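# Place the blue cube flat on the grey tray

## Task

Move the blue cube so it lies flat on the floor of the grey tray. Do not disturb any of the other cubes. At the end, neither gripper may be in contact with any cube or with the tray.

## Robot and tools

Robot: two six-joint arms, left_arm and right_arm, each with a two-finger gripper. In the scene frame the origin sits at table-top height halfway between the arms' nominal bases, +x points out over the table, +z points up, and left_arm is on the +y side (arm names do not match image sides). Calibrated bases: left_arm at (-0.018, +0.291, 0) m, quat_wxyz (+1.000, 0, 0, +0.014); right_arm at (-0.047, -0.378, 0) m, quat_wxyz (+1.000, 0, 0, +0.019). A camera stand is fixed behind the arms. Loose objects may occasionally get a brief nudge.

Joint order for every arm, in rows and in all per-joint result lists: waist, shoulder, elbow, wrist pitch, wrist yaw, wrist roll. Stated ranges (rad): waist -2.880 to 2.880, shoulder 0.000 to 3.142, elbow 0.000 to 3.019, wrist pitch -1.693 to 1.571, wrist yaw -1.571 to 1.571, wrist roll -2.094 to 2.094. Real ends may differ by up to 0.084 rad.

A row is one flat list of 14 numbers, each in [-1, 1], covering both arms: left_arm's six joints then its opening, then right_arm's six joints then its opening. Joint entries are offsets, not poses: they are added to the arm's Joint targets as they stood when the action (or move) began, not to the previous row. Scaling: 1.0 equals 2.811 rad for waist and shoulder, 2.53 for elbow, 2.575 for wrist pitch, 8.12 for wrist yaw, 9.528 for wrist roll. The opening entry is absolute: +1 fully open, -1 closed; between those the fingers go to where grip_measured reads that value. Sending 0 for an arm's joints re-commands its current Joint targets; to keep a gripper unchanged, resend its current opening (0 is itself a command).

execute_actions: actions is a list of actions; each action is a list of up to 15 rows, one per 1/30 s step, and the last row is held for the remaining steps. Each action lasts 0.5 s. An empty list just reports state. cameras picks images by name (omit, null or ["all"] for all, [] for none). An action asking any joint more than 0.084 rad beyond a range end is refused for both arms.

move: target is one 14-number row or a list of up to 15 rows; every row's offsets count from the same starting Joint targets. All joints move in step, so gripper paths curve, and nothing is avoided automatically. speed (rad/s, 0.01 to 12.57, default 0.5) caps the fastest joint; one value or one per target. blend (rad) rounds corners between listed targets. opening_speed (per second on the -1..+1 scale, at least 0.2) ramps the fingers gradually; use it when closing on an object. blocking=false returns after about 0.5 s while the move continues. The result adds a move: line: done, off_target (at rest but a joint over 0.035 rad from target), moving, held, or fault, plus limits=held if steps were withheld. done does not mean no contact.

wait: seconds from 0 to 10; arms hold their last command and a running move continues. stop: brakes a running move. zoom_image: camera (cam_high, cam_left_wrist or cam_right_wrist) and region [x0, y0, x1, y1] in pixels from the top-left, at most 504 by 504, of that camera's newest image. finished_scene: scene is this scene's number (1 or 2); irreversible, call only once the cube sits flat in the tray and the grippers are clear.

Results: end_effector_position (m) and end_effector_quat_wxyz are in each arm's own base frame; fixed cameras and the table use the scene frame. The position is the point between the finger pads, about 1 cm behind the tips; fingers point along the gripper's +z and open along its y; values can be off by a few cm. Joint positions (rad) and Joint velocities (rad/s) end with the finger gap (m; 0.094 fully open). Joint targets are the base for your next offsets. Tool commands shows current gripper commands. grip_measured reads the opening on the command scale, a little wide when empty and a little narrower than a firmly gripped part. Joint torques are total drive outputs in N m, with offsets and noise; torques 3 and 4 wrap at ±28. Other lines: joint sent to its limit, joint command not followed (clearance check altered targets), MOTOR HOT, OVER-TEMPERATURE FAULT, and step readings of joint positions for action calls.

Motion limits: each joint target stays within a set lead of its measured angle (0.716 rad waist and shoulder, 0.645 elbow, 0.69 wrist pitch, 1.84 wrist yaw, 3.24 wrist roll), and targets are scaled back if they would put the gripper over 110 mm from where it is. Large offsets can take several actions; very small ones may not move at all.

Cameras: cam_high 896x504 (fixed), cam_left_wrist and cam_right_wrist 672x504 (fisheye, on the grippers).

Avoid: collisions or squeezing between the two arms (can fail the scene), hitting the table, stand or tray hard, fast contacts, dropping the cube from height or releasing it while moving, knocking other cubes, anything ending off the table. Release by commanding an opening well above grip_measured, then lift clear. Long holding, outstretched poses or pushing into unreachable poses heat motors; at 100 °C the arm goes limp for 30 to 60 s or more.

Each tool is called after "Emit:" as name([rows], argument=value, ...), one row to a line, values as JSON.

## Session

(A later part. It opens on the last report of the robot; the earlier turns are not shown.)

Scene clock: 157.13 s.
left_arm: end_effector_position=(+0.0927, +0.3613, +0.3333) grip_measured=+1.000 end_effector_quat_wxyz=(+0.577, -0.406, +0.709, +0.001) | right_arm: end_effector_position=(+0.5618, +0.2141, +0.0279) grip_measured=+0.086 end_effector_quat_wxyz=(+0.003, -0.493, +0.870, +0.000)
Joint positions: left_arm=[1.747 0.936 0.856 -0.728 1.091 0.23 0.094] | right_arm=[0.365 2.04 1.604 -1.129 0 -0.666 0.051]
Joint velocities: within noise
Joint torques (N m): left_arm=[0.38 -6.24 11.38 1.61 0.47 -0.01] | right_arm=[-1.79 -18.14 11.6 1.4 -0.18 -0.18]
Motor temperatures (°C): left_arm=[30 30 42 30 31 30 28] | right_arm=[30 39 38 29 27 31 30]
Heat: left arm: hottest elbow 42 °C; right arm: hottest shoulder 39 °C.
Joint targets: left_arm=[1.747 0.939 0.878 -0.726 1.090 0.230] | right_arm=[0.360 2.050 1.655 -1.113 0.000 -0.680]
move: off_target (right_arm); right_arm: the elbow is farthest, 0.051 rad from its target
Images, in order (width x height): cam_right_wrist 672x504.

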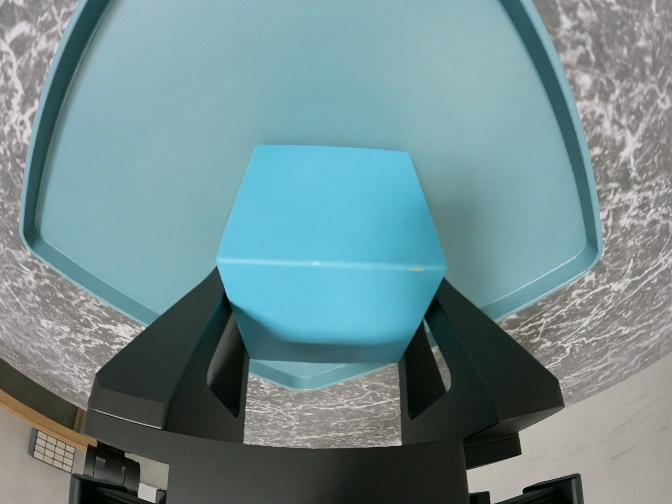

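Emit:
move(target=[0,0,0,0,0,0,1,0,0.0045,0,0.0025,0,0,-0.15], speed=0.05, cameras=["cam_right_wrist"])

Scene clock: 160.37 s.
left_arm: end_effector_position=(+0.0927, +0.3613, +0.3333) grip_measured=+1.000 end_effector_quat_wxyz=(+0.577, -0.406, +0.709, +0.001) | right_arm: end_effector_position=(+0.5629, +0.2145, +0.0252) grip_measured=+0.086 end_effector_quat_wxyz=(+0.003, -0.493, +0.870, +0.000)
Joint positions: left_arm=[1.747 0.936 0.856 -0.728 1.091 0.23 0.094] | right_arm=[0.365 2.046 1.605 -1.124 0 -0.666 0.051]
Joint velocities: within noise
Joint torques (N m): left_arm=[0.26 -5.95 11.34 1.58 0.53 -0.02] | right_arm=[-1.96 -17.55 11.49 1.43 -0.17 -0.2]
Motor temperatures (°C): left_arm=[30 30 42 30 31 30 28] | right_arm=[30 38 38 29 27 31 30]
Heat: left arm: hottest elbow 42 °C; right arm: hottest shoulder 38 °C.
Joint targets: left_arm=[1.747 0.939 0.878 -0.726 1.090 0.230] | right_arm=[0.360 2.062 1.655 -1.106 0.000 -0.680]
move: off_target (right_arm); right_arm: the elbow is farthest, 0.050 rad from its target
Images, in order (width x height): cam_right_wrist 672x504.

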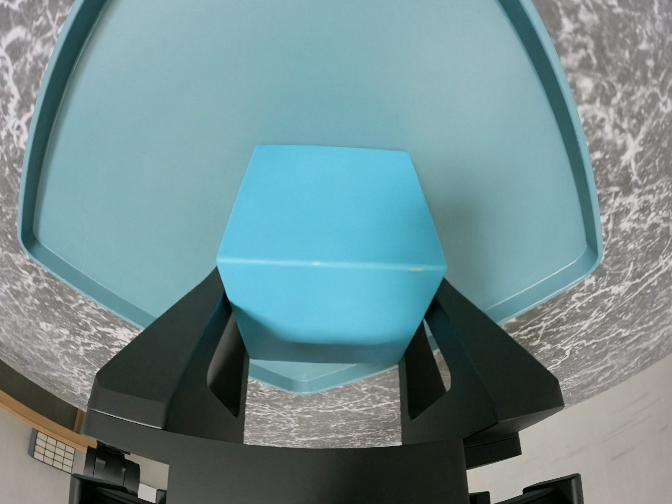

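Emit:
move(target=[0,0,0,0,0,0,1,0,0.0042,0,0.002,0,0,-0.15], speed=0.05, cameras=["cam_right_wrist"])

Scene clock: 162.87 s.
left_arm: end_effector_position=(+0.0927, +0.3613, +0.3333) grip_measured=+1.000 end_effector_quat_wxyz=(+0.577, -0.406, +0.709, +0.001) | right_arm: end_effector_position=(+0.5645, +0.2151, +0.0250) grip_measured=+0.086 end_effector_quat_wxyz=(+0.004, -0.493, +0.870, -0.001)
Joint positions: left_arm=[1.747 0.936 0.856 -0.728 1.091 0.23 0.094] | right_arm=[0.365 2.049 1.61 -1.124 0 -0.666 0.051]
Joint velocities: within noise
Joint torques (N m): left_arm=[-0.15 -6.42 11.47 1.58 0.53 -0.06] | right_arm=[-2.2 -16.85 11.06 1.66 -0.18 -0.19]
Motor temperatures (°C): left_arm=[30 30 42 30 31 30 28] | right_arm=[30 38 38 30 27 31 30]
Heat: left arm: hottest elbow 42 °C; right arm: hottest shoulder 38 °C.
Joint targets: left_arm=[1.747 0.939 0.878 -0.726 1.090 0.230] | right_arm=[0.360 2.074 1.655 -1.101 0.000 -0.680]
move: off_target (right_arm); right_arm: the elbow is farthest, 0.045 rad from its target
Images, in order (width x height): cam_right_wrist 672x504.

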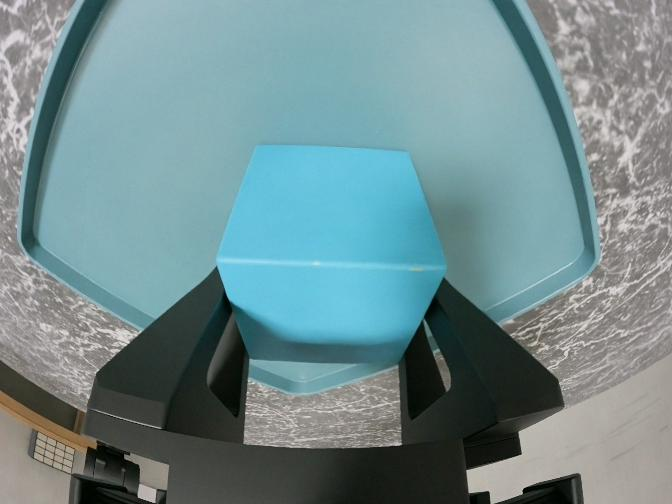

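Emit:
move(target=[0,0,0,0,0,0,1,0,-0.0071,0,0,0,0,0.9], opening_speed=0.7, cameras=["cam_right_wrist"])

Scene clock: 166.67 s.
left_arm: end_effector_position=(+0.0927, +0.3613, +0.3333) grip_measured=+1.000 end_effector_quat_wxyz=(+0.577, -0.406, +0.709, +0.001) | right_arm: end_effector_position=(+0.5662, +0.2158, +0.0249) grip_measured=+0.896 end_effector_quat_wxyz=(+0.007, -0.493, +0.870, -0.001)
Joint positions: left_arm=[1.747 0.936 0.856 -0.728 1.091 0.23 0.094] | right_arm=[0.365 2.05 1.61 -1.117 0 -0.666 0.089]
Joint velocities: within noise
Joint torques (N m): left_arm=[0.26 -6.3 11.3 1.61 0.51 -0.06] | right_arm=[-1.49 -18.73 11 1.32 -0.18 -0.17]
Motor temperatures (°C): left_arm=[30 30 42 30 31 30 28] | right_arm=[30 38 38 30 27 31 30]
Heat: left arm: hottest elbow 42 °C; right arm: hottest shoulder 38 °C.
Joint targets: left_arm=[1.747 0.939 0.878 -0.726 1.090 0.230] | right_arm=[0.360 2.054 1.655 -1.101 0.000 -0.680]
move: off_target (right_arm); right_arm: the elbow is farthest, 0.045 rad from its target
Images, in order (width x height): cam_right_wrist 672x504.

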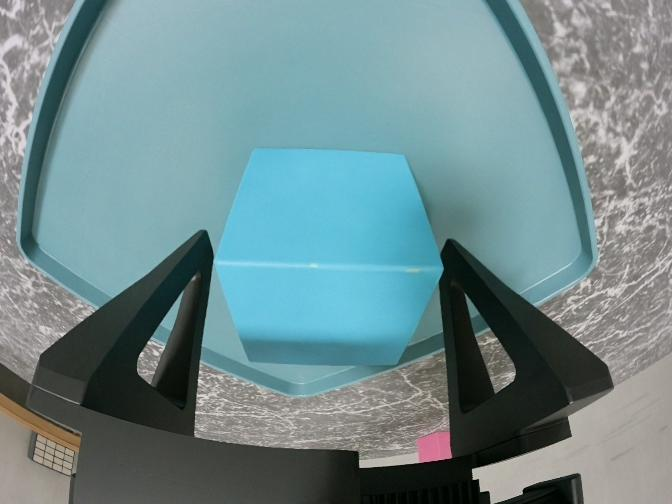

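Emit:
move([
  [0,0,0,0,0,0,1,0,0,0.03,-0.0295,0,0,0.9],
  [0,0,0,0,0,0,1,0,-0.025,0.11,-0.11,0,0,0.9],
], speed=[0.2,0.4], blend=0.02)

Emit:
zoom_image(camera="cam_high", region=[180, 130, 480, 300])

Scene clock: 171.70 s.
left_arm: end_effector_position=(+0.0927, +0.3613, +0.3333) grip_measured=+1.000 end_effector_quat_wxyz=(+0.577, -0.406, +0.709, +0.001) | right_arm: end_effector_position=(+0.6002, +0.2287, +0.1515) grip_measured=+0.897 end_effector_quat_wxyz=(+0.038, -0.492, +0.869, -0.006)
Joint positions: left_arm=[1.747 0.936 0.856 -0.728 1.091 0.23 0.094] | right_arm=[0.365 2.008 1.888 -1.372 0 -0.666 0.089]
Joint velocities: within noise
Joint torques (N m): left_arm=[0.5 -6.18 11.38 1.66 0.48 -0.06] | right_arm=[-2.14 -21.6 11.86 0.5 -0.16 -0.17]
Motor temperatures (°C): left_arm=[30 30 42 30 31 30 28] | right_arm=[30 38 39 30 27 31 30]
Heat: left arm: hottest elbow 42 °C; right arm: hottest elbow 39 °C.
Joint targets: left_arm=[1.747 0.939 0.878 -0.726 1.090 0.230] | right_arm=[0.360 1.984 1.934 -1.384 0.000 -0.680]
move: off_target (right_arm); right_arm: the elbow is farthest, 0.046 rad from its target

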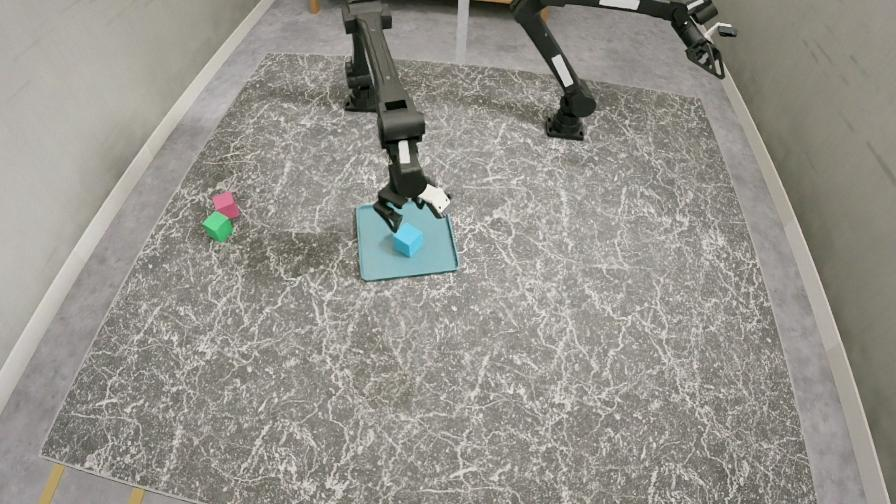

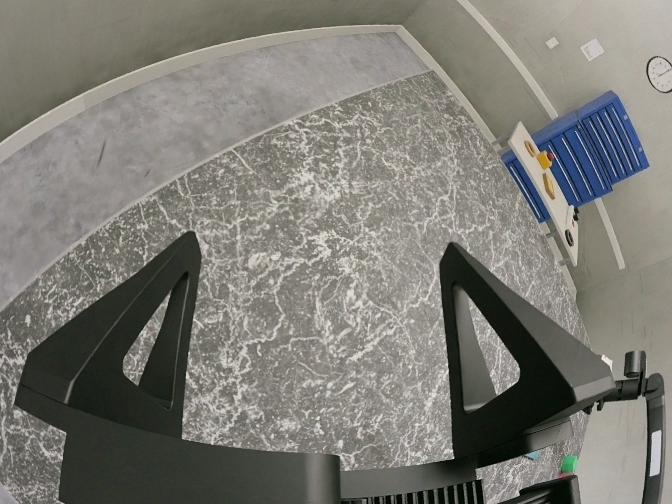

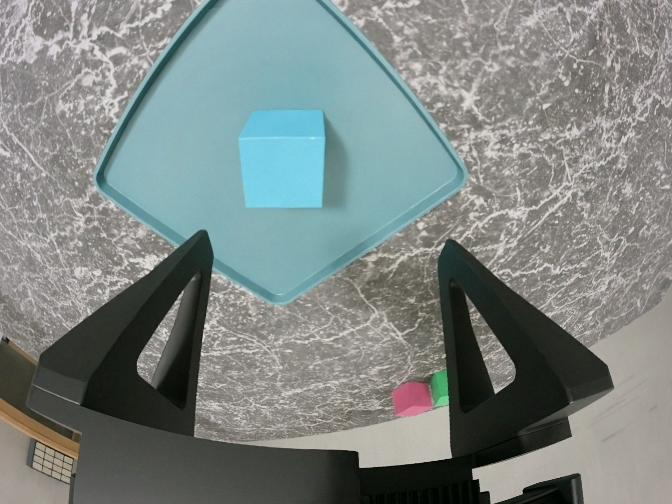

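Scaled by 1.680 from the camera's 896x504 image, which has a finer 1280x720 frame.

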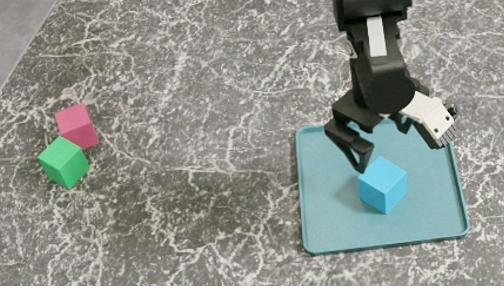

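Done; flat in the tray.

Emit:
finished_scene(scene=1)

The scene is finished: the task was done.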